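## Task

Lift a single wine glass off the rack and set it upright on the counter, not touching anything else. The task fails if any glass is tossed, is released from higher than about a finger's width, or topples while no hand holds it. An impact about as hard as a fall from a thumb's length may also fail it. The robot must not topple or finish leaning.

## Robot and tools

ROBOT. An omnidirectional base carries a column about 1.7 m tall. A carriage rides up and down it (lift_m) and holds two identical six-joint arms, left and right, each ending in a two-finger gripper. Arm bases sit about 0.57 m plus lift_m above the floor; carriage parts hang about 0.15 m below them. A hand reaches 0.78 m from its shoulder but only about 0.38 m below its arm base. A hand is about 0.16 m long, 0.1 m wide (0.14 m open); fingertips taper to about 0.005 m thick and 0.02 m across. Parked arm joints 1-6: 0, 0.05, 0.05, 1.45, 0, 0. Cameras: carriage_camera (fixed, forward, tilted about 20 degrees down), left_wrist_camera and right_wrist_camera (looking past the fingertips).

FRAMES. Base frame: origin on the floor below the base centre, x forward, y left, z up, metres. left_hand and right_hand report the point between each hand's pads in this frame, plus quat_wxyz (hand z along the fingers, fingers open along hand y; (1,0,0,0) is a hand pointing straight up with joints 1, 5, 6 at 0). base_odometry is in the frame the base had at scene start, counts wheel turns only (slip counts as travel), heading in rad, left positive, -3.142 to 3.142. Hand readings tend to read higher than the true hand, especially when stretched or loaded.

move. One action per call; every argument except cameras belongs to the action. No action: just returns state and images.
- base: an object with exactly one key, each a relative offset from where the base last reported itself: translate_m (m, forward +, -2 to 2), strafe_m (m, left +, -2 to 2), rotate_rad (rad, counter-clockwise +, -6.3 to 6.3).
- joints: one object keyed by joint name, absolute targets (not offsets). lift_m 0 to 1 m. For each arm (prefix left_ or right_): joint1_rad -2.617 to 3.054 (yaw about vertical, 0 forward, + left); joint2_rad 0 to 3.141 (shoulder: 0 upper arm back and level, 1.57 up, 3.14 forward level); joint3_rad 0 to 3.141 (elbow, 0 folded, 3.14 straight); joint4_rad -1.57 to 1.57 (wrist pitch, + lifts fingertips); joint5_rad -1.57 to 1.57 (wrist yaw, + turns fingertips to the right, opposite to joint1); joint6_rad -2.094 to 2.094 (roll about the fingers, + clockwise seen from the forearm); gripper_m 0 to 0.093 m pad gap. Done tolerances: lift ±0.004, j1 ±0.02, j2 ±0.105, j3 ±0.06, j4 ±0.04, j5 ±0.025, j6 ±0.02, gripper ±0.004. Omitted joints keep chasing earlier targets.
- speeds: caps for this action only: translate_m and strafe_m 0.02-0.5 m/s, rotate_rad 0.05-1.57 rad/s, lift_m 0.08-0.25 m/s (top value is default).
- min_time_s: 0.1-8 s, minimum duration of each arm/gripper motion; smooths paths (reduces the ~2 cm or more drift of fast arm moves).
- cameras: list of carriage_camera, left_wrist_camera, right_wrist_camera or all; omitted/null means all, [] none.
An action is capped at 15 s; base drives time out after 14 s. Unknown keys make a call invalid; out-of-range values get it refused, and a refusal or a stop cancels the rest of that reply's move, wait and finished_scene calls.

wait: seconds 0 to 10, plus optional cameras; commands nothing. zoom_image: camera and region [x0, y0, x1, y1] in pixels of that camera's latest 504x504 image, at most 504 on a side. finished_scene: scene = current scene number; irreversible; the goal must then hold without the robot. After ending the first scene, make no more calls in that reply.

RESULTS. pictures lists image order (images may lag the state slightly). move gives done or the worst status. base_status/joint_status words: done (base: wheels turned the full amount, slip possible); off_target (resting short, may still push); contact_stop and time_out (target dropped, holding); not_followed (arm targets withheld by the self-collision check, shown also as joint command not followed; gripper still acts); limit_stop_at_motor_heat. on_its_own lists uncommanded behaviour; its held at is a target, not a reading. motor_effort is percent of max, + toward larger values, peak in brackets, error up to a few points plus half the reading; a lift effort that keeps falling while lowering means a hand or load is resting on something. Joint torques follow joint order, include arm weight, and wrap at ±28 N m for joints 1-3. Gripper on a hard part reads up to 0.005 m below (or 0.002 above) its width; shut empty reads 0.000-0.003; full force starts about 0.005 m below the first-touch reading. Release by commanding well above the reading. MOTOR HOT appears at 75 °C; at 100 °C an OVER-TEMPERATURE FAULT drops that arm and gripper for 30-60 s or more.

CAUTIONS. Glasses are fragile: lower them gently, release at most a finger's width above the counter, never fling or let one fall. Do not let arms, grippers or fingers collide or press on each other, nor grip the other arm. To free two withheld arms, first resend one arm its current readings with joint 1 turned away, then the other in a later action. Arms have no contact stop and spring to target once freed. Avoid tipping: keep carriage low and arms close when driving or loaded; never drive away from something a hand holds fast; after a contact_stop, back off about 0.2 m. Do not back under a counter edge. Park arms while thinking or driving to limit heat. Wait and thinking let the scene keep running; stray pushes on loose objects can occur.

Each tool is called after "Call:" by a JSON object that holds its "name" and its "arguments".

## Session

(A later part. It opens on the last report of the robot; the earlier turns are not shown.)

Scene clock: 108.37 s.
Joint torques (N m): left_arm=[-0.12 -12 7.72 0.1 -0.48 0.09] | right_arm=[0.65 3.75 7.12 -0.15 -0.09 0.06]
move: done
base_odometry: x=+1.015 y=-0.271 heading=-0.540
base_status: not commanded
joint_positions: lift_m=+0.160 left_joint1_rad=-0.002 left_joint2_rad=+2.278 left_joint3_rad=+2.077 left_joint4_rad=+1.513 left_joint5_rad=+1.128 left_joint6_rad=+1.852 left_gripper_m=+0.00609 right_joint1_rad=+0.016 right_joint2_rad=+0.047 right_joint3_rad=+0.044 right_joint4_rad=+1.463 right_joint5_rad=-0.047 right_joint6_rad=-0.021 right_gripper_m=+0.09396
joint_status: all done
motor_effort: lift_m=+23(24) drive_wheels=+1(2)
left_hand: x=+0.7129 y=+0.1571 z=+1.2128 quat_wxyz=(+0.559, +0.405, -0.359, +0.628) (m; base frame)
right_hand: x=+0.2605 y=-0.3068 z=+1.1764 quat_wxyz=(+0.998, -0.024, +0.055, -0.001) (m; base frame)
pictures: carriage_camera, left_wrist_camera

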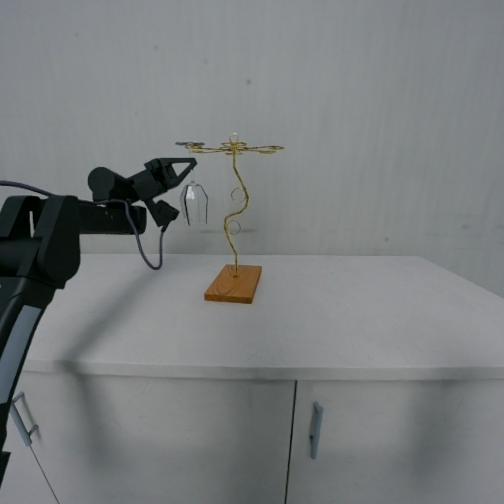

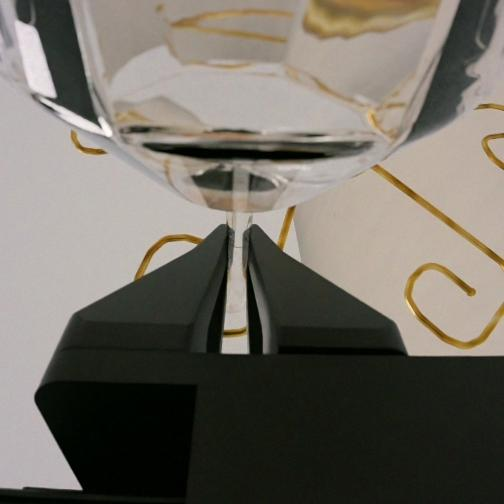

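Call:
{"name": "move", "arguments": {"joints": {"left_gripper_m": 0.001}, "min_time_s": 1, "cameras": []}}

Call:
{"name": "move", "arguments": {"joints": {"lift_m": 0.171}, "speeds": {"lift_m": 0.08}, "cameras": ["left_wrist_camera", "carriage_camera"]}}

Call:
{"name": "zoom_image", "arguments": {"camera": "carriage_camera", "region": [140, 120, 240, 220]}}

Scene clock: 110.87 s.
Joint torques (N m): left_arm=[-0.17 -12 7.91 0.1 -0.51 0.09] | right_arm=[0.64 3.74 7.09 -0.13 -0.08 0.05]
move: off_target
base_odometry: x=+1.015 y=-0.271 heading=-0.540
base_status: not commanded
joint_positions: lift_m=+0.160 left_joint1_rad=-0.002 left_joint2_rad=+2.278 left_joint3_rad=+2.077 left_joint4_rad=+1.513 left_joint5_rad=+1.128 left_joint6_rad=+1.852 left_gripper_m=+0.00609 right_joint1_rad=+0.016 right_joint2_rad=+0.047 right_joint3_rad=+0.044 right_joint4_rad=+1.463 right_joint5_rad=-0.047 right_joint6_rad=-0.021 right_gripper_m=+0.09396
joint_status: left_gripper_m off_target (ended at +0.00609, target +0.00100)
motor_effort: lift_m=+24(24) drive_wheels=+1(2)
left_hand: x=+0.7129 y=+0.1571 z=+1.2128 quat_wxyz=(+0.559, +0.405, -0.359, +0.628) (m; base frame)
right_hand: x=+0.2605 y=-0.3068 z=+1.1764 quat_wxyz=(+0.998, -0.024, +0.055, -0.001) (m; base frame)
pictures: none
No camera images: "cameras" was empty.

Scene clock: 111.37 s.
Joint torques (N m): left_arm=[-0.24 -12.1 7.66 0.2 -0.62 0.09] | right_arm=[0.65 3.78 7.3 -0.16 -0.08 0.04]
move: done
base_odometry: x=+1.015 y=-0.271 heading=-0.540
base_status: not commanded
joint_positions: lift_m=+0.171 left_joint1_rad=-0.002 left_joint2_rad=+2.279 left_joint3_rad=+2.077 left_joint4_rad=+1.506 left_joint5_rad=+1.144 left_joint6_rad=+1.852 left_gripper_m=+0.00609 right_joint1_rad=+0.016 right_joint2_rad=+0.047 right_joint3_rad=+0.044 right_joint4_rad=+1.463 right_joint5_rad=-0.047 right_joint6_rad=-0.021 right_gripper_m=+0.09396
joint_status: all done
motor_effort: lift_m=+23(28) drive_wheels=+1(2)
left_hand: x=+0.7137 y=+0.1560 z=+1.2206 quat_wxyz=(+0.559, +0.411, -0.362, +0.622) (m; base frame)
right_hand: x=+0.2605 y=-0.3068 z=+1.1875 quat_wxyz=(+0.998, -0.024, +0.055, -0.001) (m; base frame)
pictures: carriage_camera, left_wrist_camera

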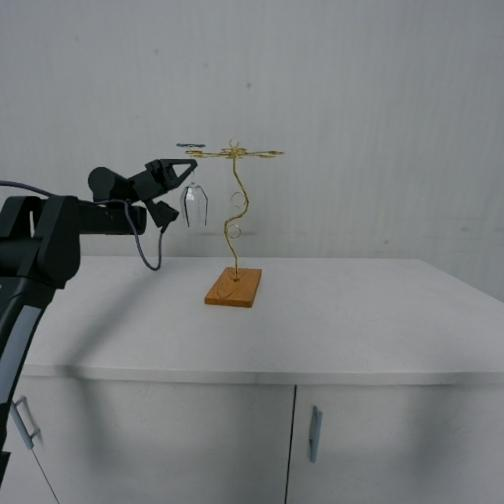

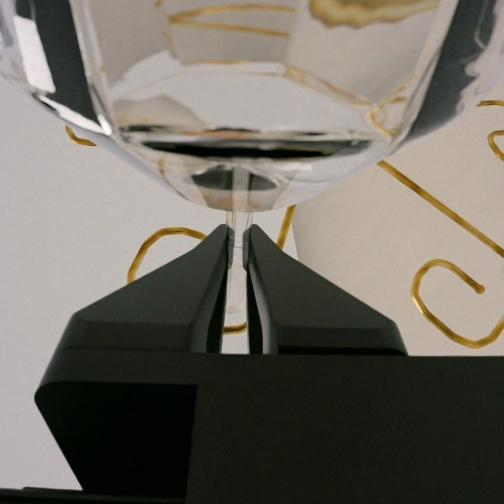

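Scaled by 5.040 from the camera's 504x504 image, which has a finer 720x720 frame.

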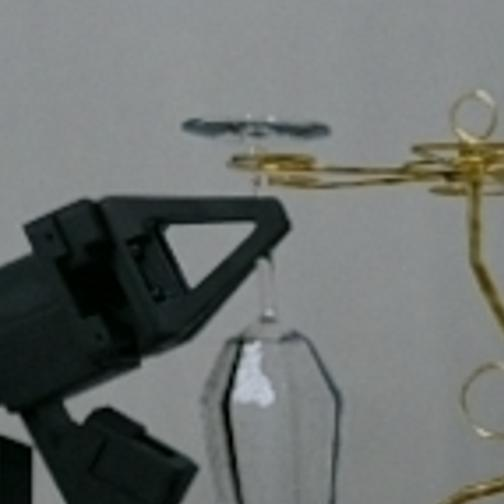

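Call:
{"name": "move", "arguments": {"base": {"translate_m": 0.005}, "speeds": {"translate_m": 0.03}, "cameras": []}}

Call:
{"name": "move", "arguments": {"base": {"strafe_m": -0.02}, "speeds": {"strafe_m": 0.05}, "cameras": []}}

Call:
{"name": "move", "arguments": {"base": {"translate_m": 0.006}, "speeds": {"translate_m": 0.03}, "cameras": ["left_wrist_camera", "carriage_camera"]}}

Call:
{"name": "zoom_image", "arguments": {"camera": "carriage_camera", "region": [140, 120, 240, 220]}}

Scene clock: 115.10 s.
Joint torques (N m): left_arm=[-0.01 -11.96 7.82 0.21 -0.74 0.1] | right_arm=[0.69 3.77 7.15 -0.12 -0.08 0.04]
move: done
base_odometry: x=+1.019 y=-0.274 heading=-0.540
base_status: done
joint_positions: lift_m=+0.171 left_joint1_rad=-0.002 left_joint2_rad=+2.279 left_joint3_rad=+2.077 left_joint4_rad=+1.504 left_joint5_rad=+1.150 left_joint6_rad=+1.853 left_gripper_m=+0.00609 right_joint1_rad=+0.016 right_joint2_rad=+0.047 right_joint3_rad=+0.044 right_joint4_rad=+1.462 right_joint5_rad=-0.047 right_joint6_rad=-0.021 right_gripper_m=+0.09396
joint_status: not commanded
motor_effort: lift_m=+24(24) drive_wheels=+3(5)
left_hand: x=+0.7138 y=+0.1556 z=+1.2194 quat_wxyz=(+0.559, +0.413, -0.364, +0.620) (m; base frame)
right_hand: x=+0.2606 y=-0.3068 z=+1.1874 quat_wxyz=(+0.998, -0.024, +0.055, -0.001) (m; base frame)
pictures: none
No camera images: "cameras" was empty.

Scene clock: 116.00 s.
Joint torques (N m): left_arm=[-0.42 -12.08 7.77 0.23 -0.66 0.09] | right_arm=[0.68 3.7 7.13 -0.13 -0.08 0.05]
move: done
base_odometry: x=+1.009 y=-0.291 heading=-0.539
base_status: done
joint_positions: lift_m=+0.171 left_joint1_rad=+0.000 left_joint2_rad=+2.279 left_joint3_rad=+2.077 left_joint4_rad=+1.503 left_joint5_rad=+1.150 left_joint6_rad=+1.853 left_gripper_m=+0.00609 right_joint1_rad=+0.016 right_joint2_rad=+0.047 right_joint3_rad=+0.044 right_joint4_rad=+1.462 right_joint5_rad=-0.047 right_joint6_rad=-0.021 right_gripper_m=+0.09396
joint_status: not commanded
motor_effort: lift_m=+23(24) drive_wheels=+2(7)
left_hand: x=+0.7144 y=+0.1568 z=+1.2193 quat_wxyz=(+0.558, +0.414, -0.363, +0.621) (m; base frame)
right_hand: x=+0.2606 y=-0.3068 z=+1.1874 quat_wxyz=(+0.998, -0.024, +0.055, -0.001) (m; base frame)
pictures: none
No camera images: "cameras" was empty.

Scene clock: 116.63 s.
Joint torques (N m): left_arm=[-0.34 -12.27 7.94 0.21 -0.69 0.07] | right_arm=[0.65 3.71 6.98 -0.11 -0.08 0.05]
move: done
base_odometry: x=+1.014 y=-0.294 heading=-0.540
base_status: done
joint_positions: lift_m=+0.171 left_joint1_rad=+0.000 left_joint2_rad=+2.279 left_joint3_rad=+2.077 left_joint4_rad=+1.502 left_joint5_rad=+1.151 left_joint6_rad=+1.853 left_gripper_m=+0.00609 right_joint1_rad=+0.016 right_joint2_rad=+0.047 right_joint3_rad=+0.044 right_joint4_rad=+1.463 right_joint5_rad=-0.047 right_joint6_rad=-0.021 right_gripper_m=+0.09396
joint_status: not commanded
motor_effort: lift_m=+24(24) drive_wheels=+1(2)
left_hand: x=+0.7144 y=+0.1568 z=+1.2192 quat_wxyz=(+0.558, +0.415, -0.363, +0.621) (m; base frame)
right_hand: x=+0.2605 y=-0.3068 z=+1.1874 quat_wxyz=(+0.998, -0.024, +0.055, -0.001) (m; base frame)
pictures: carriage_camera, left_wrist_camera

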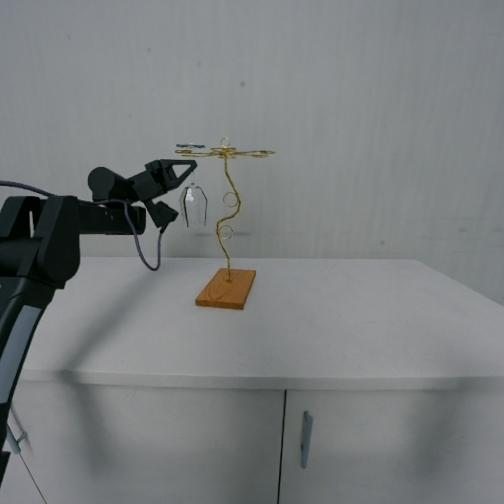

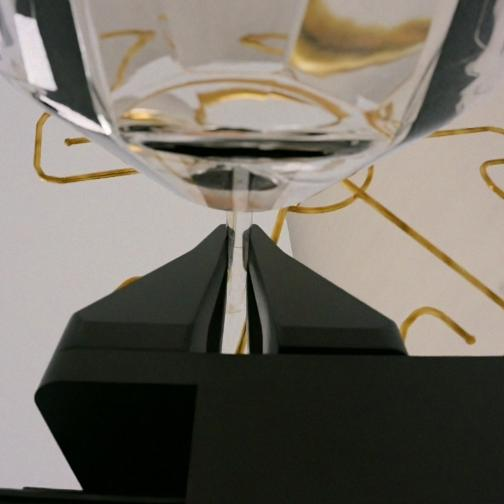

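Scaled by 5.040 from the camera's 504x504 image, which has a finer 720x720 frame.

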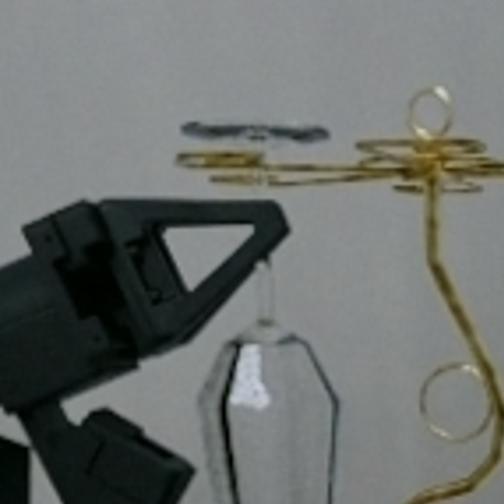

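Call:
{"name": "move", "arguments": {"base": {"strafe_m": -0.02}, "speeds": {"strafe_m": 0.05}, "cameras": ["left_wrist_camera", "carriage_camera"]}}

Call:
{"name": "zoom_image", "arguments": {"camera": "carriage_camera", "region": [140, 120, 240, 220]}}

Scene clock: 118.53 s.
Joint torques (N m): left_arm=[-0.23 -12.19 7.75 0.23 -0.69 0.08] | right_arm=[0.69 3.81 7.02 -0.12 -0.09 0.05]
move: done
base_odometry: x=+1.004 y=-0.311 heading=-0.539
base_status: done
joint_positions: lift_m=+0.171 left_joint1_rad=+0.001 left_joint2_rad=+2.279 left_joint3_rad=+2.077 left_joint4_rad=+1.502 left_joint5_rad=+1.151 left_joint6_rad=+1.853 left_gripper_m=+0.00609 right_joint1_rad=+0.016 right_joint2_rad=+0.047 right_joint3_rad=+0.044 right_joint4_rad=+1.463 right_joint5_rad=-0.047 right_joint6_rad=-0.021 right_gripper_m=+0.09396
joint_status: not commanded
motor_effort: lift_m=+24(24) drive_wheels=-4(8)
left_hand: x=+0.7145 y=+0.1570 z=+1.2192 quat_wxyz=(+0.558, +0.415, -0.363, +0.621) (m; base frame)
right_hand: x=+0.2605 y=-0.3068 z=+1.1874 quat_wxyz=(+0.998, -0.024, +0.055, -0.001) (m; base frame)
pictures: carriage_camera, left_wrist_camera

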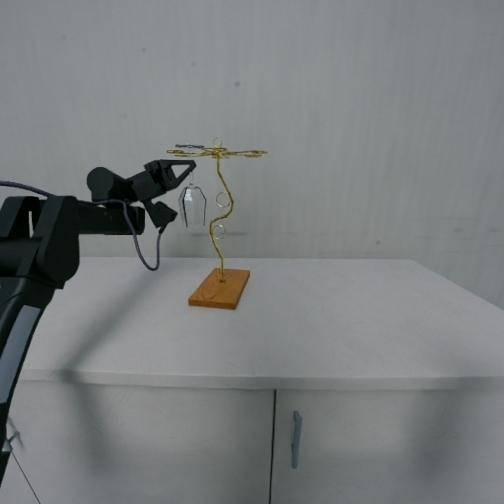

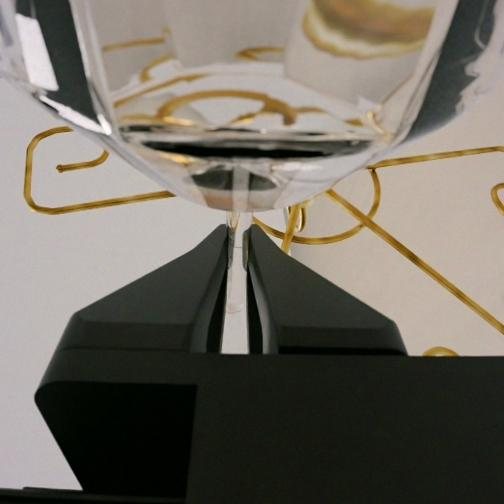

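Scaled by 5.040 from the camera's 504x504 image, which has a finer 720x720 frame.

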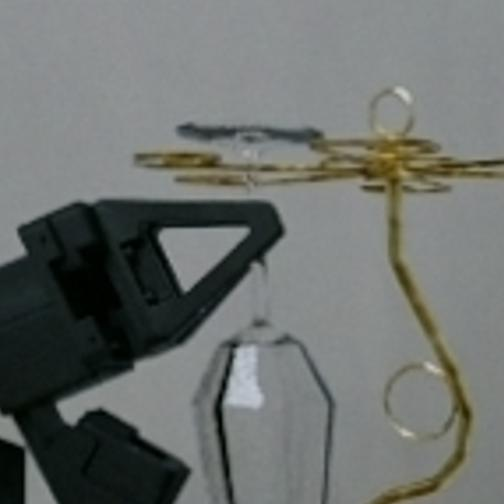

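Call:
{"name": "move", "arguments": {"base": {"translate_m": -0.05}, "speeds": {"translate_m": 0.06}, "cameras": ["left_wrist_camera", "carriage_camera"]}}

Call:
{"name": "zoom_image", "arguments": {"camera": "carriage_camera", "region": [140, 120, 240, 220]}}

Scene clock: 123.00 s.
Joint torques (N m): left_arm=[-0.38 -12.05 7.82 0.23 -0.73 0.11] | right_arm=[0.7 3.74 7.1 -0.12 -0.08 0.04]
move: done
base_odometry: x=+0.961 y=-0.286 heading=-0.539
base_status: done
joint_positions: lift_m=+0.171 left_joint1_rad=+0.001 left_joint2_rad=+2.279 left_joint3_rad=+2.077 left_joint4_rad=+1.502 left_joint5_rad=+1.151 left_joint6_rad=+1.853 left_gripper_m=+0.00609 right_joint1_rad=+0.016 right_joint2_rad=+0.047 right_joint3_rad=+0.044 right_joint4_rad=+1.462 right_joint5_rad=-0.047 right_joint6_rad=-0.021 right_gripper_m=+0.09396
joint_status: not commanded
motor_effort: lift_m=+23(24) drive_wheels=-3(5)
left_hand: x=+0.7145 y=+0.1570 z=+1.2192 quat_wxyz=(+0.558, +0.415, -0.363, +0.621) (m; base frame)
right_hand: x=+0.2606 y=-0.3068 z=+1.1874 quat_wxyz=(+0.998, -0.024, +0.055, -0.001) (m; base frame)
pictures: carriage_camera, left_wrist_camera

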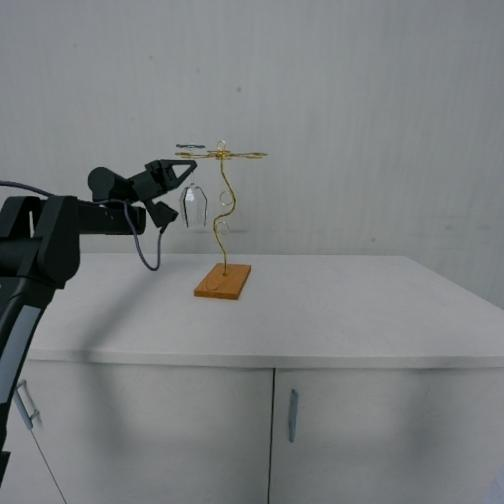

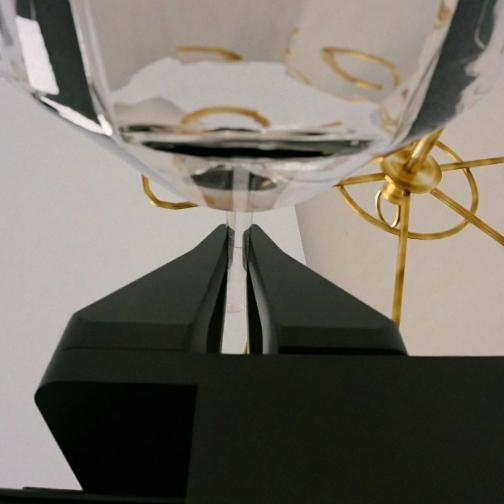

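Scaled by 5.040 from the camera's 504x504 image, which has a finer 720x720 frame.

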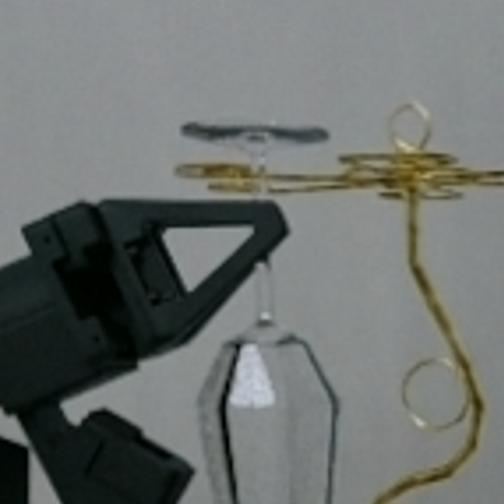

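Call:
{"name": "move", "arguments": {"base": {"strafe_m": -0.012}, "speeds": {"strafe_m": 0.05}, "cameras": ["left_wrist_camera", "carriage_camera"]}}

Call:
{"name": "zoom_image", "arguments": {"camera": "carriage_camera", "region": [140, 120, 240, 220]}}

Scene clock: 125.17 s.
Joint torques (N m): left_arm=[0.2 -12.01 7.87 0.22 -0.67 0.12] | right_arm=[0.65 3.74 7.01 -0.11 -0.07 0.06]
move: done
base_odometry: x=+0.955 y=-0.296 heading=-0.539
base_status: done
joint_positions: lift_m=+0.171 left_joint1_rad=-0.003 left_joint2_rad=+2.279 left_joint3_rad=+2.077 left_joint4_rad=+1.502 left_joint5_rad=+1.151 left_joint6_rad=+1.853 left_gripper_m=+0.00609 right_joint1_rad=+0.017 right_joint2_rad=+0.047 right_joint3_rad=+0.044 right_joint4_rad=+1.462 right_joint5_rad=-0.047 right_joint6_rad=-0.021 right_gripper_m=+0.09396
joint_status: not commanded
motor_effort: lift_m=+23(24) drive_wheels=-2(4)
left_hand: x=+0.7140 y=+0.1553 z=+1.2192 quat_wxyz=(+0.559, +0.414, -0.363, +0.620) (m; base frame)
right_hand: x=+0.2606 y=-0.3068 z=+1.1874 quat_wxyz=(+0.998, -0.024, +0.055, -0.001) (m; base frame)
pictures: carriage_camera, left_wrist_camera

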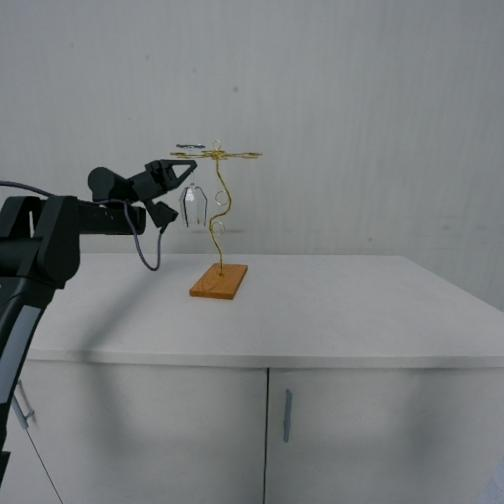

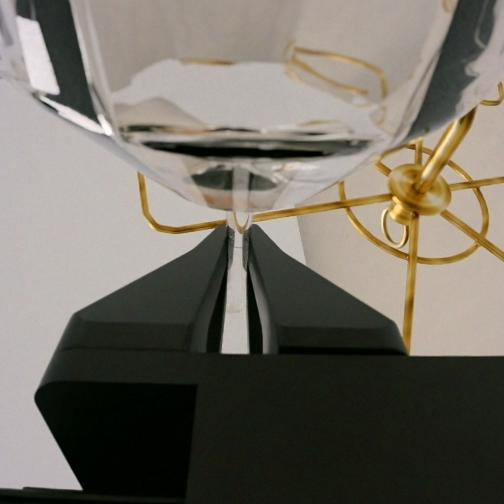

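Scaled by 5.040 from the camera's 504x504 image, which has a finer 720x720 frame.

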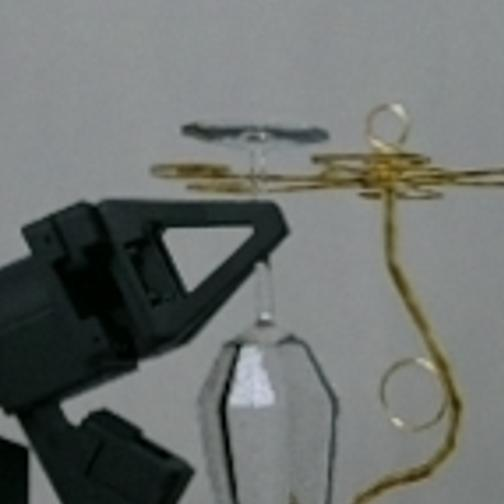

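Call:
{"name": "move", "arguments": {"base": {"translate_m": -0.16}, "speeds": {"translate_m": 0.1}, "cameras": ["left_wrist_camera", "carriage_camera"]}}

Scene clock: 128.47 s.
Joint torques (N m): left_arm=[-0.06 -12.29 7.71 0.2 -0.72 0.09] | right_arm=[0.72 3.74 7.05 -0.12 -0.07 0.05]
move: done
base_odometry: x=+0.817 y=-0.214 heading=-0.539
base_status: done
joint_positions: lift_m=+0.171 left_joint1_rad=-0.003 left_joint2_rad=+2.279 left_joint3_rad=+2.077 left_joint4_rad=+1.502 left_joint5_rad=+1.151 left_joint6_rad=+1.853 left_gripper_m=+0.00609 right_joint1_rad=+0.017 right_joint2_rad=+0.047 right_joint3_rad=+0.044 right_joint4_rad=+1.462 right_joint5_rad=-0.047 right_joint6_rad=-0.021 right_gripper_m=+0.09396
joint_status: not commanded
motor_effort: lift_m=+23(24) drive_wheels=-1(6)
left_hand: x=+0.7139 y=+0.1553 z=+1.2192 quat_wxyz=(+0.559, +0.414, -0.364, +0.620) (m; base frame)
right_hand: x=+0.2606 y=-0.3068 z=+1.1874 quat_wxyz=(+0.998, -0.024, +0.055, -0.001) (m; base frame)
pictures: carriage_camera, left_wrist_camera

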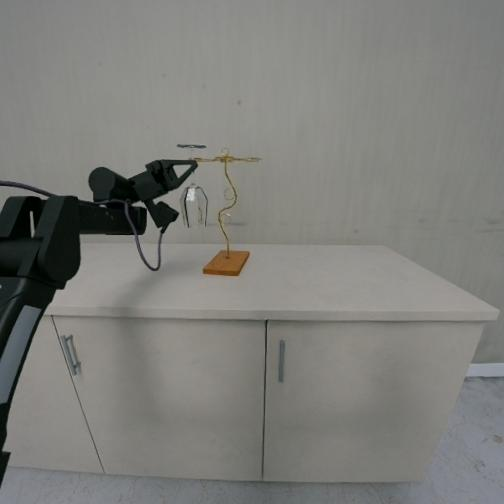

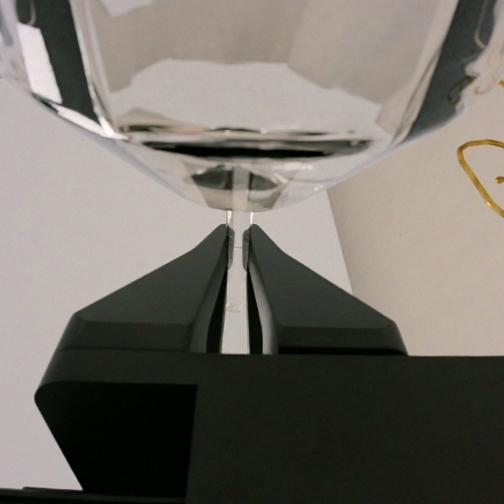

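Call:
{"name": "move", "arguments": {"base": {"strafe_m": 0.15}, "joints": {"lift_m": 0.45}, "speeds": {"strafe_m": 0.15}, "cameras": []}}

Call:
{"name": "move", "arguments": {"joints": {"left_joint2_rad": 2.217, "left_joint3_rad": 1.968, "left_joint4_rad": -1.055, "left_joint5_rad": 1.134, "left_joint6_rad": 1.283}, "min_time_s": 6, "cameras": ["left_wrist_camera", "carriage_camera"]}}

Scene clock: 137.30 s.
Joint torques (N m): left_arm=[-0.35 -12.52 7.87 0.2 -0.72 0.11] | right_arm=[0.65 3.74 7.08 -0.12 -0.09 0.05]
move: done
base_odometry: x=+0.894 y=-0.085 heading=-0.539
base_status: done
joint_positions: lift_m=+0.450 left_joint1_rad=+0.000 left_joint2_rad=+2.283 left_joint3_rad=+2.077 left_joint4_rad=+1.502 left_joint5_rad=+1.154 left_joint6_rad=+1.853 left_gripper_m=+0.00609 right_joint1_rad=+0.017 right_joint2_rad=+0.047 right_joint3_rad=+0.044 right_joint4_rad=+1.462 right_joint5_rad=-0.047 right_joint6_rad=-0.021 right_gripper_m=+0.09396
joint_status: all done
motor_effort: lift_m=+23(29) drive_wheels=+0(6)
left_hand: x=+0.7157 y=+0.1566 z=+1.4960 quat_wxyz=(+0.558, +0.416, -0.363, +0.619) (m; base frame)
right_hand: x=+0.2606 y=-0.3068 z=+1.4665 quat_wxyz=(+0.998, -0.024, +0.055, -0.001) (m; base frame)
pictures: none
No camera images: "cameras" was empty.

Scene clock: 143.60 s.
Joint torques (N m): left_arm=[-0.25 -18.06 7.06 0.53 0.62 -0.04] | right_arm=[0.66 3.7 7.1 -0.12 -0.09 0.06]
move: done
base_odometry: x=+0.894 y=-0.085 heading=-0.539
base_status: not commanded
joint_positions: lift_m=+0.450 left_joint1_rad=+0.000 left_joint2_rad=+2.276 left_joint3_rad=+1.972 left_joint4_rad=-1.049 left_joint5_rad=+1.123 left_joint6_rad=+1.293 left_gripper_m=+0.00609 right_joint1_rad=+0.017 right_joint2_rad=+0.047 right_joint3_rad=+0.044 right_joint4_rad=+1.462 right_joint5_rad=-0.047 right_joint6_rad=-0.021 right_gripper_m=+0.09396
joint_status: all done
motor_effort: lift_m=+23(24) drive_wheels=-2(3)
left_hand: x=+0.7070 y=+0.1588 z=+1.1879 quat_wxyz=(+0.393, +0.553, +0.637, -0.367) (m; base frame)
right_hand: x=+0.2606 y=-0.3068 z=+1.4665 quat_wxyz=(+0.998, -0.024, +0.055, -0.001) (m; base frame)
pictures: carriage_camera, left_wrist_camera

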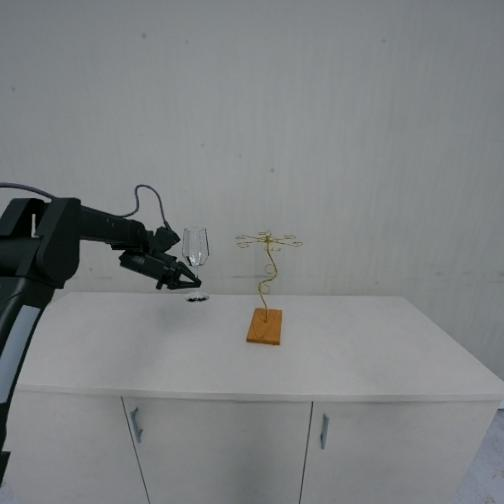

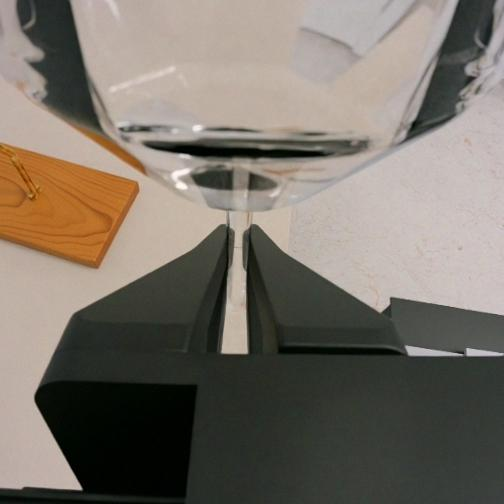

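Call:
{"name": "move", "arguments": {"joints": {"lift_m": 0.24, "left_joint4_rad": -1.011, "left_joint6_rad": 1.272}, "min_time_s": 1.5, "cameras": ["left_wrist_camera", "carriage_camera"]}}

Call:
{"name": "zoom_image", "arguments": {"camera": "carriage_camera", "region": [120, 180, 260, 320]}}

Scene clock: 147.27 s.
Joint torques (N m): left_arm=[-0.25 -15.87 7.98 0.76 0.66 -0.06] | right_arm=[0.61 3.75 7.05 -0.11 -0.08 0.05]
move: done
base_odometry: x=+0.894 y=-0.085 heading=-0.539
base_status: not commanded
joint_positions: lift_m=+0.240 left_joint1_rad=+0.000 left_joint2_rad=+2.250 left_joint3_rad=+1.964 left_joint4_rad=-1.025 left_joint5_rad=+1.116 left_joint6_rad=+1.282 left_gripper_m=+0.00609 right_joint1_rad=+0.017 right_joint2_rad=+0.047 right_joint3_rad=+0.044 right_joint4_rad=+1.462 right_joint5_rad=-0.047 right_joint6_rad=-0.021 right_gripper_m=+0.09396
joint_status: all done
motor_effort: lift_m=+21(21) drive_wheels=-2(3)
left_hand: x=+0.7081 y=+0.1594 z=+0.9871 quat_wxyz=(+0.402, +0.558, +0.634, -0.355) (m; base frame)
right_hand: x=+0.2606 y=-0.3068 z=+1.2568 quat_wxyz=(+0.998, -0.024, +0.055, -0.001) (m; base frame)
pictures: carriage_camera, left_wrist_camera

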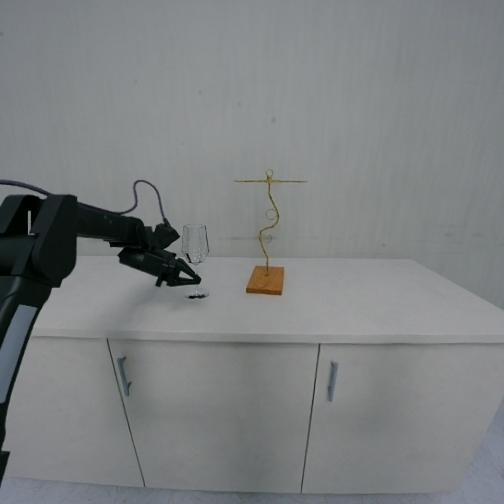

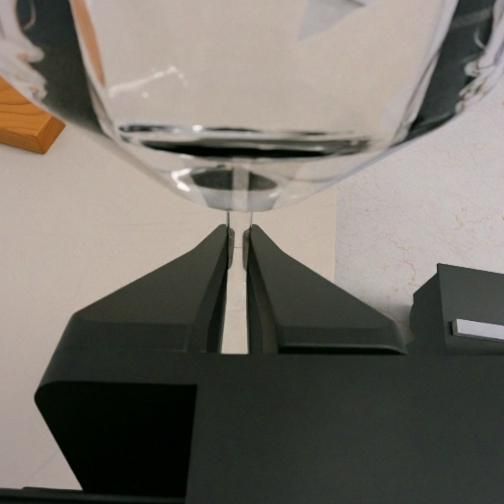

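Scaled by 3.600 from the camera's 504x504 image, which has a finer 720x720 frame.

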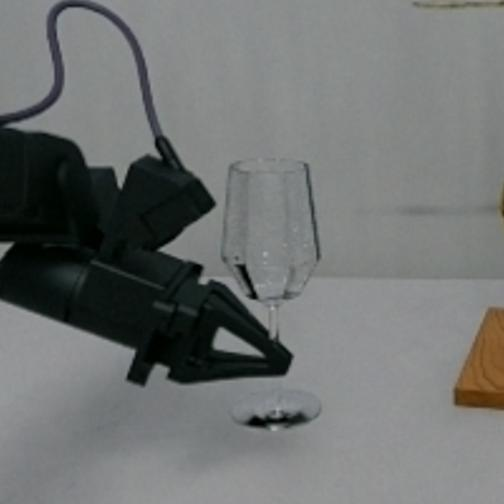

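Call:
{"name": "move", "arguments": {"joints": {"lift_m": 0.2}, "speeds": {"lift_m": 0.08}, "cameras": ["carriage_camera"]}}

Call:
{"name": "zoom_image", "arguments": {"camera": "carriage_camera", "region": [120, 180, 260, 320]}}

Scene clock: 150.27 s.
Joint torques (N m): left_arm=[-0.28 -15.84 8.18 0.71 0.68 -0.02] | right_arm=[0.65 3.77 7.06 -0.17 -0.08 0.04]
move: done
base_odometry: x=+0.894 y=-0.085 heading=-0.539
base_status: not commanded
joint_positions: lift_m=+0.200 left_joint1_rad=+0.000 left_joint2_rad=+2.249 left_joint3_rad=+1.963 left_joint4_rad=-1.020 left_joint5_rad=+1.114 left_joint6_rad=+1.281 left_gripper_m=+0.00609 right_joint1_rad=+0.017 right_joint2_rad=+0.047 right_joint3_rad=+0.044 right_joint4_rad=+1.462 right_joint5_rad=-0.047 right_joint6_rad=-0.021 right_gripper_m=+0.09396
joint_status: all done
motor_effort: lift_m=+20(21) drive_wheels=-2(2)
left_hand: x=+0.7087 y=+0.1595 z=+0.9474 quat_wxyz=(+0.403, +0.559, +0.633, -0.353) (m; base frame)
right_hand: x=+0.2606 y=-0.3068 z=+1.2168 quat_wxyz=(+0.998, -0.024, +0.055, -0.001) (m; base frame)
pictures: carriage_camera

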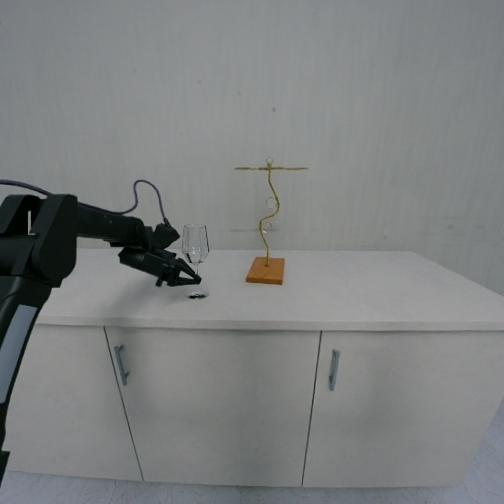

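Scaled by 3.600 from the camera's 504x504 image, which has a finer 720x720 frame.

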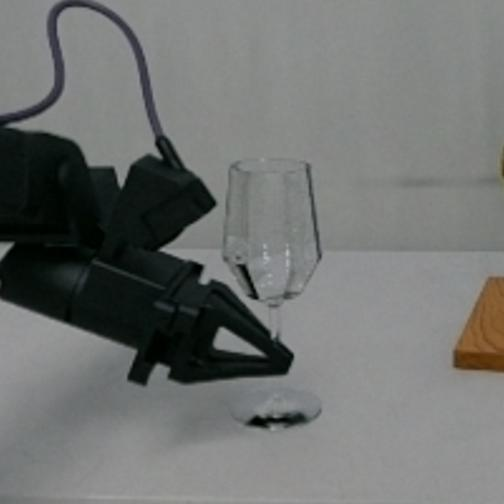

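Call:
{"name": "move", "arguments": {"joints": {"lift_m": 0.19}, "speeds": {"lift_m": 0.08}, "cameras": []}}

Call:
{"name": "move", "arguments": {"joints": {"lift_m": 0.184}, "speeds": {"lift_m": 0.08}, "cameras": ["carriage_camera"]}}

Call:
{"name": "zoom_image", "arguments": {"camera": "carriage_camera", "region": [120, 180, 260, 320]}}

Scene clock: 152.50 s.
Joint torques (N m): left_arm=[-0.4 -15.66 8.13 0.71 0.72 -0.03] | right_arm=[0.65 3.64 7.09 -0.15 -0.08 0.03]
move: done
base_odometry: x=+0.894 y=-0.085 heading=-0.539
base_status: not commanded
joint_positions: lift_m=+0.190 left_joint1_rad=+0.000 left_joint2_rad=+2.248 left_joint3_rad=+1.961 left_joint4_rad=-1.018 left_joint5_rad=+1.112 left_joint6_rad=+1.281 left_gripper_m=+0.00609 right_joint1_rad=+0.017 right_joint2_rad=+0.047 right_joint3_rad=+0.044 right_joint4_rad=+1.463 right_joint5_rad=-0.047 right_joint6_rad=-0.021 right_gripper_m=+0.09396
joint_status: all done
motor_effort: lift_m=+21(21) drive_wheels=-2(2)
left_hand: x=+0.7088 y=+0.1596 z=+0.9369 quat_wxyz=(+0.403, +0.559, +0.633, -0.352) (m; base frame)
right_hand: x=+0.2605 y=-0.3068 z=+1.2068 quat_wxyz=(+0.998, -0.024, +0.055, -0.001) (m; base frame)
pictures: none
No camera images: "cameras" was empty.

Scene clock: 152.93 s.
Joint torques (N m): left_arm=[-0.24 -15.62 8.43 0.66 0.73 -0.02] | right_arm=[0.65 3.6 6.93 -0.16 -0.09 0.06]
move: done
base_odometry: x=+0.894 y=-0.085 heading=-0.539
base_status: not commanded
joint_positions: lift_m=+0.184 left_joint1_rad=+0.000 left_joint2_rad=+2.246 left_joint3_rad=+1.959 left_joint4_rad=-1.017 left_joint5_rad=+1.110 left_joint6_rad=+1.281 left_gripper_m=+0.00609 right_joint1_rad=+0.017 right_joint2_rad=+0.047 right_joint3_rad=+0.044 right_joint4_rad=+1.463 right_joint5_rad=-0.047 right_joint6_rad=-0.021 right_gripper_m=+0.09396
joint_status: all done
motor_effort: lift_m=+21(21) drive_wheels=-2(2)
left_hand: x=+0.7086 y=+0.1598 z=+0.9310 quat_wxyz=(+0.403, +0.559, +0.634, -0.351) (m; base frame)
right_hand: x=+0.2605 y=-0.3068 z=+1.2008 quat_wxyz=(+0.998, -0.024, +0.055, -0.001) (m; base frame)
pictures: carriage_camera

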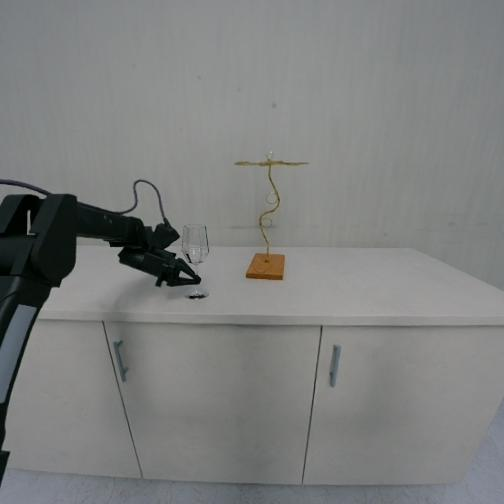

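Scaled by 3.600 from the camera's 504x504 image, which has a finer 720x720 frame.

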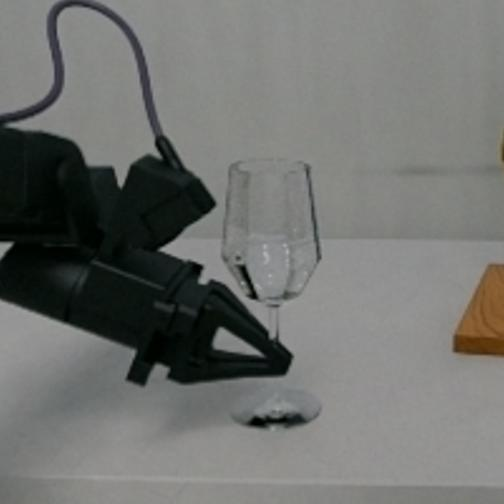

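Call:
{"name": "move", "arguments": {"joints": {"lift_m": 0.178}, "speeds": {"lift_m": 0.08}, "cameras": []}}

Call:
{"name": "move", "arguments": {"joints": {"lift_m": 0.172}, "speeds": {"lift_m": 0.08}, "cameras": ["carriage_camera"]}}

Call:
{"name": "zoom_image", "arguments": {"camera": "carriage_camera", "region": [120, 180, 260, 320]}}

Scene clock: 154.40 s.
Joint torques (N m): left_arm=[-0.28 -15.31 8.49 0.72 0.72 -0.04] | right_arm=[0.69 3.7 7.1 -0.09 -0.06 0.05]
move: done
base_odometry: x=+0.894 y=-0.085 heading=-0.539
base_status: not commanded
joint_positions: lift_m=+0.178 left_joint1_rad=+0.000 left_joint2_rad=+2.245 left_joint3_rad=+1.958 left_joint4_rad=-1.016 left_joint5_rad=+1.109 left_joint6_rad=+1.281 left_gripper_m=+0.00609 right_joint1_rad=+0.017 right_joint2_rad=+0.047 right_joint3_rad=+0.044 right_joint4_rad=+1.463 right_joint5_rad=-0.047 right_joint6_rad=-0.021 right_gripper_m=+0.09396
joint_status: all done
motor_effort: lift_m=+21(21) drive_wheels=-2(2)
left_hand: x=+0.7086 y=+0.1599 z=+0.9250 quat_wxyz=(+0.403, +0.559, +0.634, -0.351) (m; base frame)
right_hand: x=+0.2605 y=-0.3068 z=+1.1948 quat_wxyz=(+0.998, -0.024, +0.055, -0.001) (m; base frame)
pictures: none
No camera images: "cameras" was empty.

Scene clock: 154.83 s.
Joint torques (N m): left_arm=[-0.35 -15.08 8.57 0.71 0.72 0.01] | right_arm=[0.58 3.75 7.31 -0.08 -0.1 0.05]
move: done
base_odometry: x=+0.894 y=-0.085 heading=-0.539
base_status: not commanded
joint_positions: lift_m=+0.172 left_joint1_rad=+0.000 left_joint2_rad=+2.243 left_joint3_rad=+1.957 left_joint4_rad=-1.016 left_joint5_rad=+1.109 left_joint6_rad=+1.280 left_gripper_m=+0.00609 right_joint1_rad=+0.017 right_joint2_rad=+0.047 right_joint3_rad=+0.044 right_joint4_rad=+1.463 right_joint5_rad=-0.047 right_joint6_rad=-0.021 right_gripper_m=+0.09396
joint_status: all done
motor_effort: lift_m=+21(21) drive_wheels=-2(2)
left_hand: x=+0.7085 y=+0.1599 z=+0.9201 quat_wxyz=(+0.403, +0.560, +0.634, -0.350) (m; base frame)
right_hand: x=+0.2605 y=-0.3068 z=+1.1888 quat_wxyz=(+0.998, -0.024, +0.055, -0.001) (m; base frame)
pictures: carriage_camera

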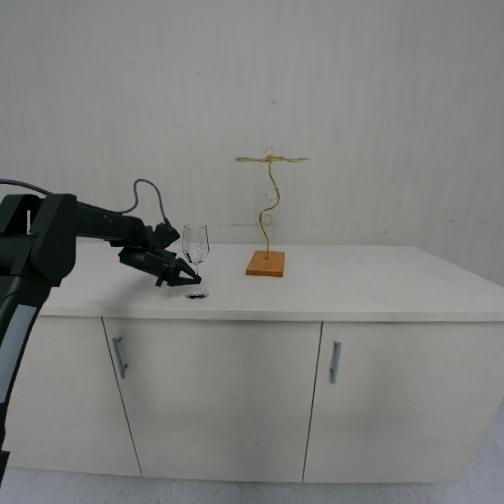

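Scaled by 3.600 from the camera's 504x504 image, which has a finer 720x720 frame.

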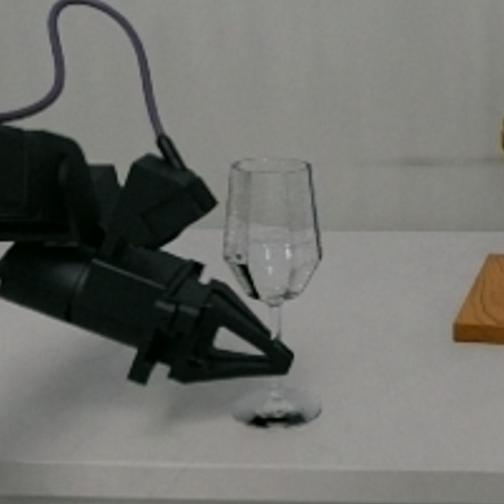

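Call:
{"name": "move", "arguments": {"joints": {"lift_m": 0.169}, "speeds": {"lift_m": 0.08}, "cameras": ["carriage_camera"]}}

Call:
{"name": "zoom_image", "arguments": {"camera": "carriage_camera", "region": [120, 180, 260, 320]}}

Scene clock: 157.03 s.
Joint torques (N m): left_arm=[-0.46 -15.23 8.59 0.68 0.74 -0.05] | right_arm=[0.61 3.74 7.08 -0.11 -0.09 0.06]
move: done
base_odometry: x=+0.894 y=-0.085 heading=-0.539
base_status: not commanded
joint_positions: lift_m=+0.169 left_joint1_rad=+0.000 left_joint2_rad=+2.243 left_joint3_rad=+1.957 left_joint4_rad=-1.016 left_joint5_rad=+1.109 left_joint6_rad=+1.280 left_gripper_m=+0.00609 right_joint1_rad=+0.017 right_joint2_rad=+0.047 right_joint3_rad=+0.044 right_joint4_rad=+1.463 right_joint5_rad=-0.047 right_joint6_rad=-0.021 right_gripper_m=+0.09396
joint_status: all done
motor_effort: lift_m=+20(21) drive_wheels=-2(2)
left_hand: x=+0.7083 y=+0.1599 z=+0.9171 quat_wxyz=(+0.403, +0.560, +0.634, -0.350) (m; base frame)
right_hand: x=+0.2605 y=-0.3068 z=+1.1859 quat_wxyz=(+0.998, -0.024, +0.055, -0.001) (m; base frame)
pictures: carriage_camera

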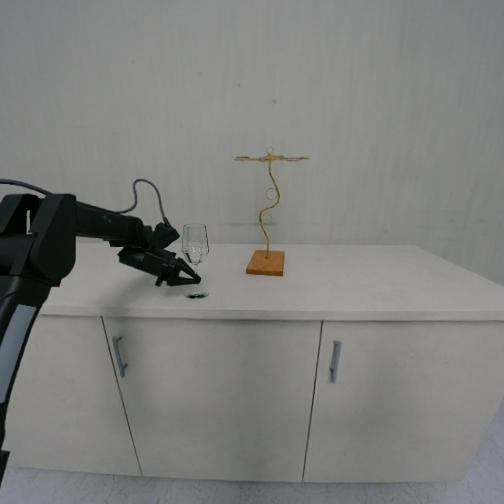

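Scaled by 3.600 from the camera's 504x504 image, which has a finer 720x720 frame.

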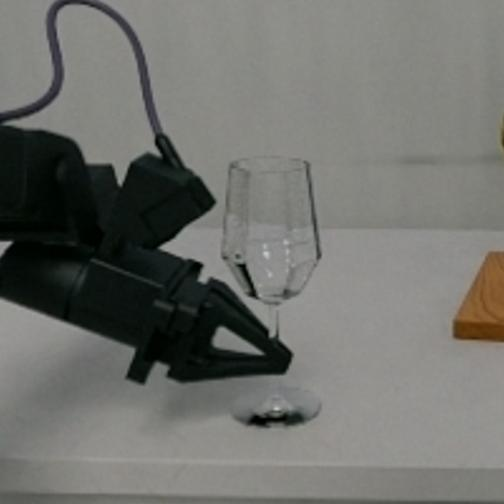

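Call:
{"name": "move", "arguments": {"joints": {"lift_m": 0.163}, "speeds": {"lift_m": 0.08}, "cameras": ["carriage_camera"]}}

Call:
{"name": "zoom_image", "arguments": {"camera": "carriage_camera", "region": [120, 180, 260, 320]}}

Scene clock: 158.57 s.
Joint torques (N m): left_arm=[-0.32 -15.1 8.75 0.69 0.72 -0.02] | right_arm=[0.62 3.77 7.02 -0.09 -0.08 0.06]
move: done
base_odometry: x=+0.894 y=-0.085 heading=-0.539
base_status: not commanded
joint_positions: lift_m=+0.163 left_joint1_rad=+0.000 left_joint2_rad=+2.243 left_joint3_rad=+1.957 left_joint4_rad=-1.016 left_joint5_rad=+1.110 left_joint6_rad=+1.280 left_gripper_m=+0.00609 right_joint1_rad=+0.017 right_joint2_rad=+0.047 right_joint3_rad=+0.044 right_joint4_rad=+1.463 right_joint5_rad=-0.047 right_joint6_rad=-0.021 right_gripper_m=+0.09396
joint_status: all done
motor_effort: lift_m=+21(22) drive_wheels=-2(2)
left_hand: x=+0.7083 y=+0.1598 z=+0.9111 quat_wxyz=(+0.403, +0.559, +0.633, -0.351) (m; base frame)
right_hand: x=+0.2605 y=-0.3068 z=+1.1798 quat_wxyz=(+0.998, -0.024, +0.055, -0.001) (m; base frame)
pictures: carriage_camera

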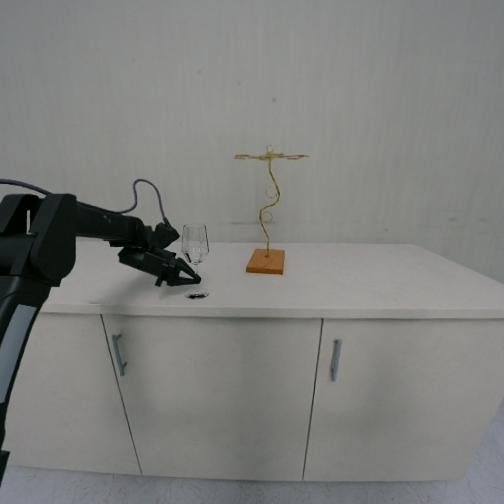

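Scaled by 3.600 from the camera's 504x504 image, which has a finer 720x720 frame.

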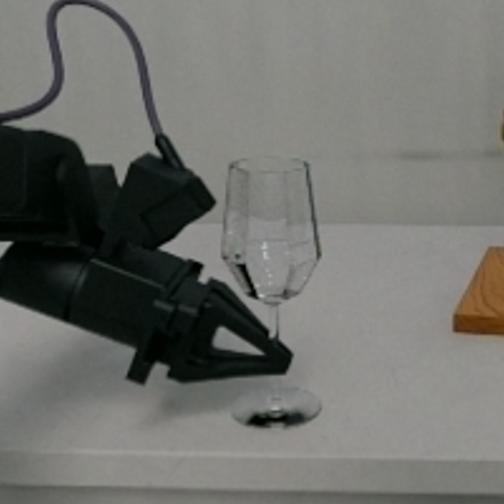

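Call:
{"name": "move", "arguments": {"base": {"translate_m": 0.08}, "speeds": {"translate_m": 0.1}, "cameras": ["carriage_camera"]}}

Call:
{"name": "move", "arguments": {"joints": {"lift_m": 0.155}, "speeds": {"lift_m": 0.08}, "cameras": ["carriage_camera"]}}

Call:
{"name": "zoom_image", "arguments": {"camera": "carriage_camera", "region": [120, 200, 260, 340]}}

Scene clock: 163.70 s.
Joint torques (N m): left_arm=[-0.2 -15.06 8.7 0.7 0.7 -0.02] | right_arm=[0.66 3.7 7.2 -0.08 -0.07 0.06]
move: done
base_odometry: x=+0.963 y=-0.126 heading=-0.539
base_status: done
joint_positions: lift_m=+0.163 left_joint1_rad=+0.000 left_joint2_rad=+2.243 left_joint3_rad=+1.957 left_joint4_rad=-1.016 left_joint5_rad=+1.110 left_joint6_rad=+1.280 left_gripper_m=+0.00609 right_joint1_rad=+0.017 right_joint2_rad=+0.047 right_joint3_rad=+0.044 right_joint4_rad=+1.463 right_joint5_rad=-0.047 right_joint6_rad=-0.021 right_gripper_m=+0.09396
joint_status: not commanded
motor_effort: lift_m=+21(21) drive_wheels=+1(7)
left_hand: x=+0.7082 y=+0.1598 z=+0.9111 quat_wxyz=(+0.403, +0.559, +0.634, -0.351) (m; base frame)
right_hand: x=+0.2605 y=-0.3068 z=+1.1798 quat_wxyz=(+0.998, -0.024, +0.055, -0.001) (m; base frame)
pictures: carriage_camera

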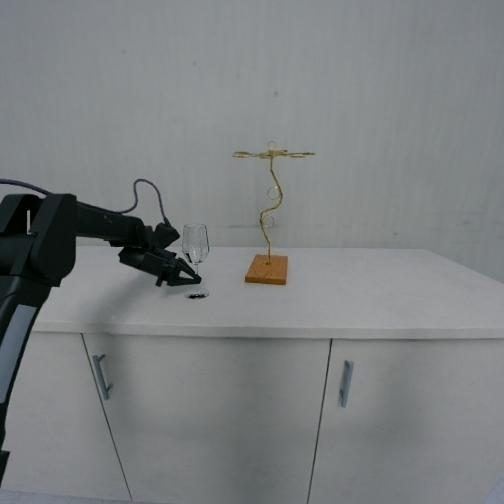

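Scene clock: 164.17 s.
Joint torques (N m): left_arm=[-0.23 -15.04 8.72 0.66 0.46 -0.03] | right_arm=[0.68 3.74 7.08 -0.12 -0.07 0.06]
move: done
base_odometry: x=+0.963 y=-0.126 heading=-0.539
base_status: not commanded
joint_positions: lift_m=+0.155 left_joint1_rad=+0.000 left_joint2_rad=+2.243 left_joint3_rad=+1.957 left_joint4_rad=-1.011 left_joint5_rad=+1.140 left_joint6_rad=+1.280 left_gripper_m=+0.00609 right_joint1_rad=+0.017 right_joint2_rad=+0.047 right_joint3_rad=+0.044 right_joint4_rad=+1.464 right_joint5_rad=-0.047 right_joint6_rad=-0.021 right_gripper_m=+0.09396
joint_status: all done
motor_effort: lift_m=+20(21) drive_wheels=-4(4)
left_hand: x=+0.7077 y=+0.1575 z=+0.9080 quat_wxyz=(+0.411, +0.557, +0.625, -0.360) (m; base frame)
right_hand: x=+0.2604 y=-0.3068 z=+1.1719 quat_wxyz=(+0.998, -0.024, +0.055, -0.001) (m; base frame)
pictures: carriage_camera

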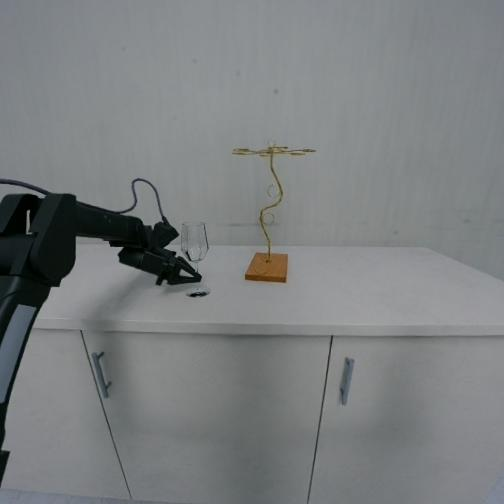

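Scaled by 3.600 from the camera's 504x504 image, which has a finer 720x720 frame.

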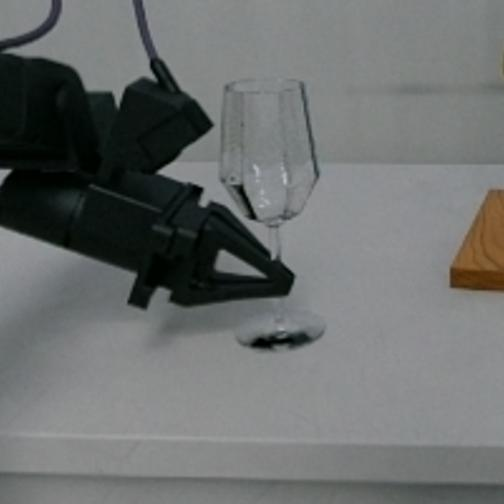

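Call:
{"name": "move", "arguments": {"joints": {"lift_m": 0.159}, "speeds": {"lift_m": 0.08}, "cameras": ["carriage_camera"]}}

Call:
{"name": "zoom_image", "arguments": {"camera": "carriage_camera", "region": [160, 215, 230, 305]}}

Scene clock: 167.20 s.
Joint torques (N m): left_arm=[-0.49 -15.1 8.61 0.66 0.6 -0.01] | right_arm=[0.62 3.71 7.1 -0.12 -0.08 0.05]
move: done
base_odometry: x=+0.963 y=-0.126 heading=-0.539
base_status: not commanded
joint_positions: lift_m=+0.159 left_joint1_rad=+0.000 left_joint2_rad=+2.242 left_joint3_rad=+1.957 left_joint4_rad=-1.012 left_joint5_rad=+1.125 left_joint6_rad=+1.280 left_gripper_m=+0.00609 right_joint1_rad=+0.017 right_joint2_rad=+0.047 right_joint3_rad=+0.044 right_joint4_rad=+1.464 right_joint5_rad=-0.047 right_joint6_rad=-0.021 right_gripper_m=+0.09396
joint_status: all done
motor_effort: lift_m=+24(28) drive_wheels=-3(4)
left_hand: x=+0.7082 y=+0.1587 z=+0.9092 quat_wxyz=(+0.408, +0.559, +0.629, -0.355) (m; base frame)
right_hand: x=+0.2604 y=-0.3068 z=+1.1754 quat_wxyz=(+0.998, -0.024, +0.055, -0.001) (m; base frame)
pictures: carriage_camera

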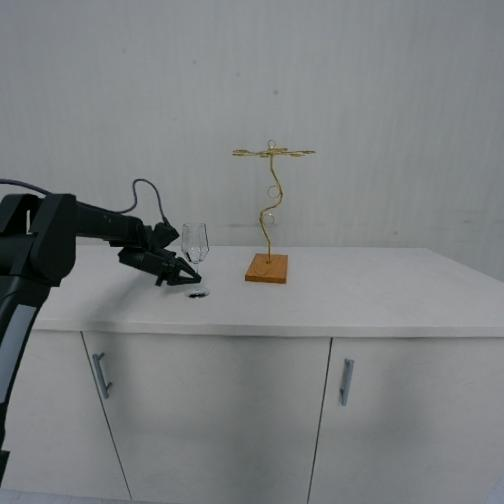

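Scaled by 5.600 from the camera's 504x504 image, which has a finer 720x720 frame.

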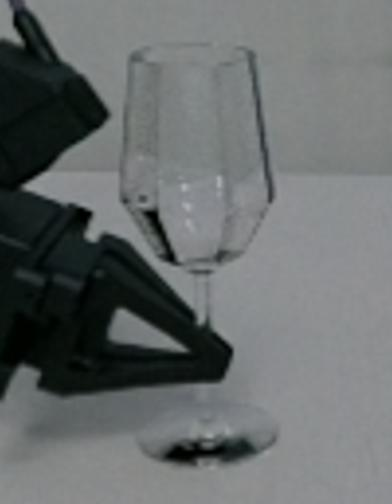

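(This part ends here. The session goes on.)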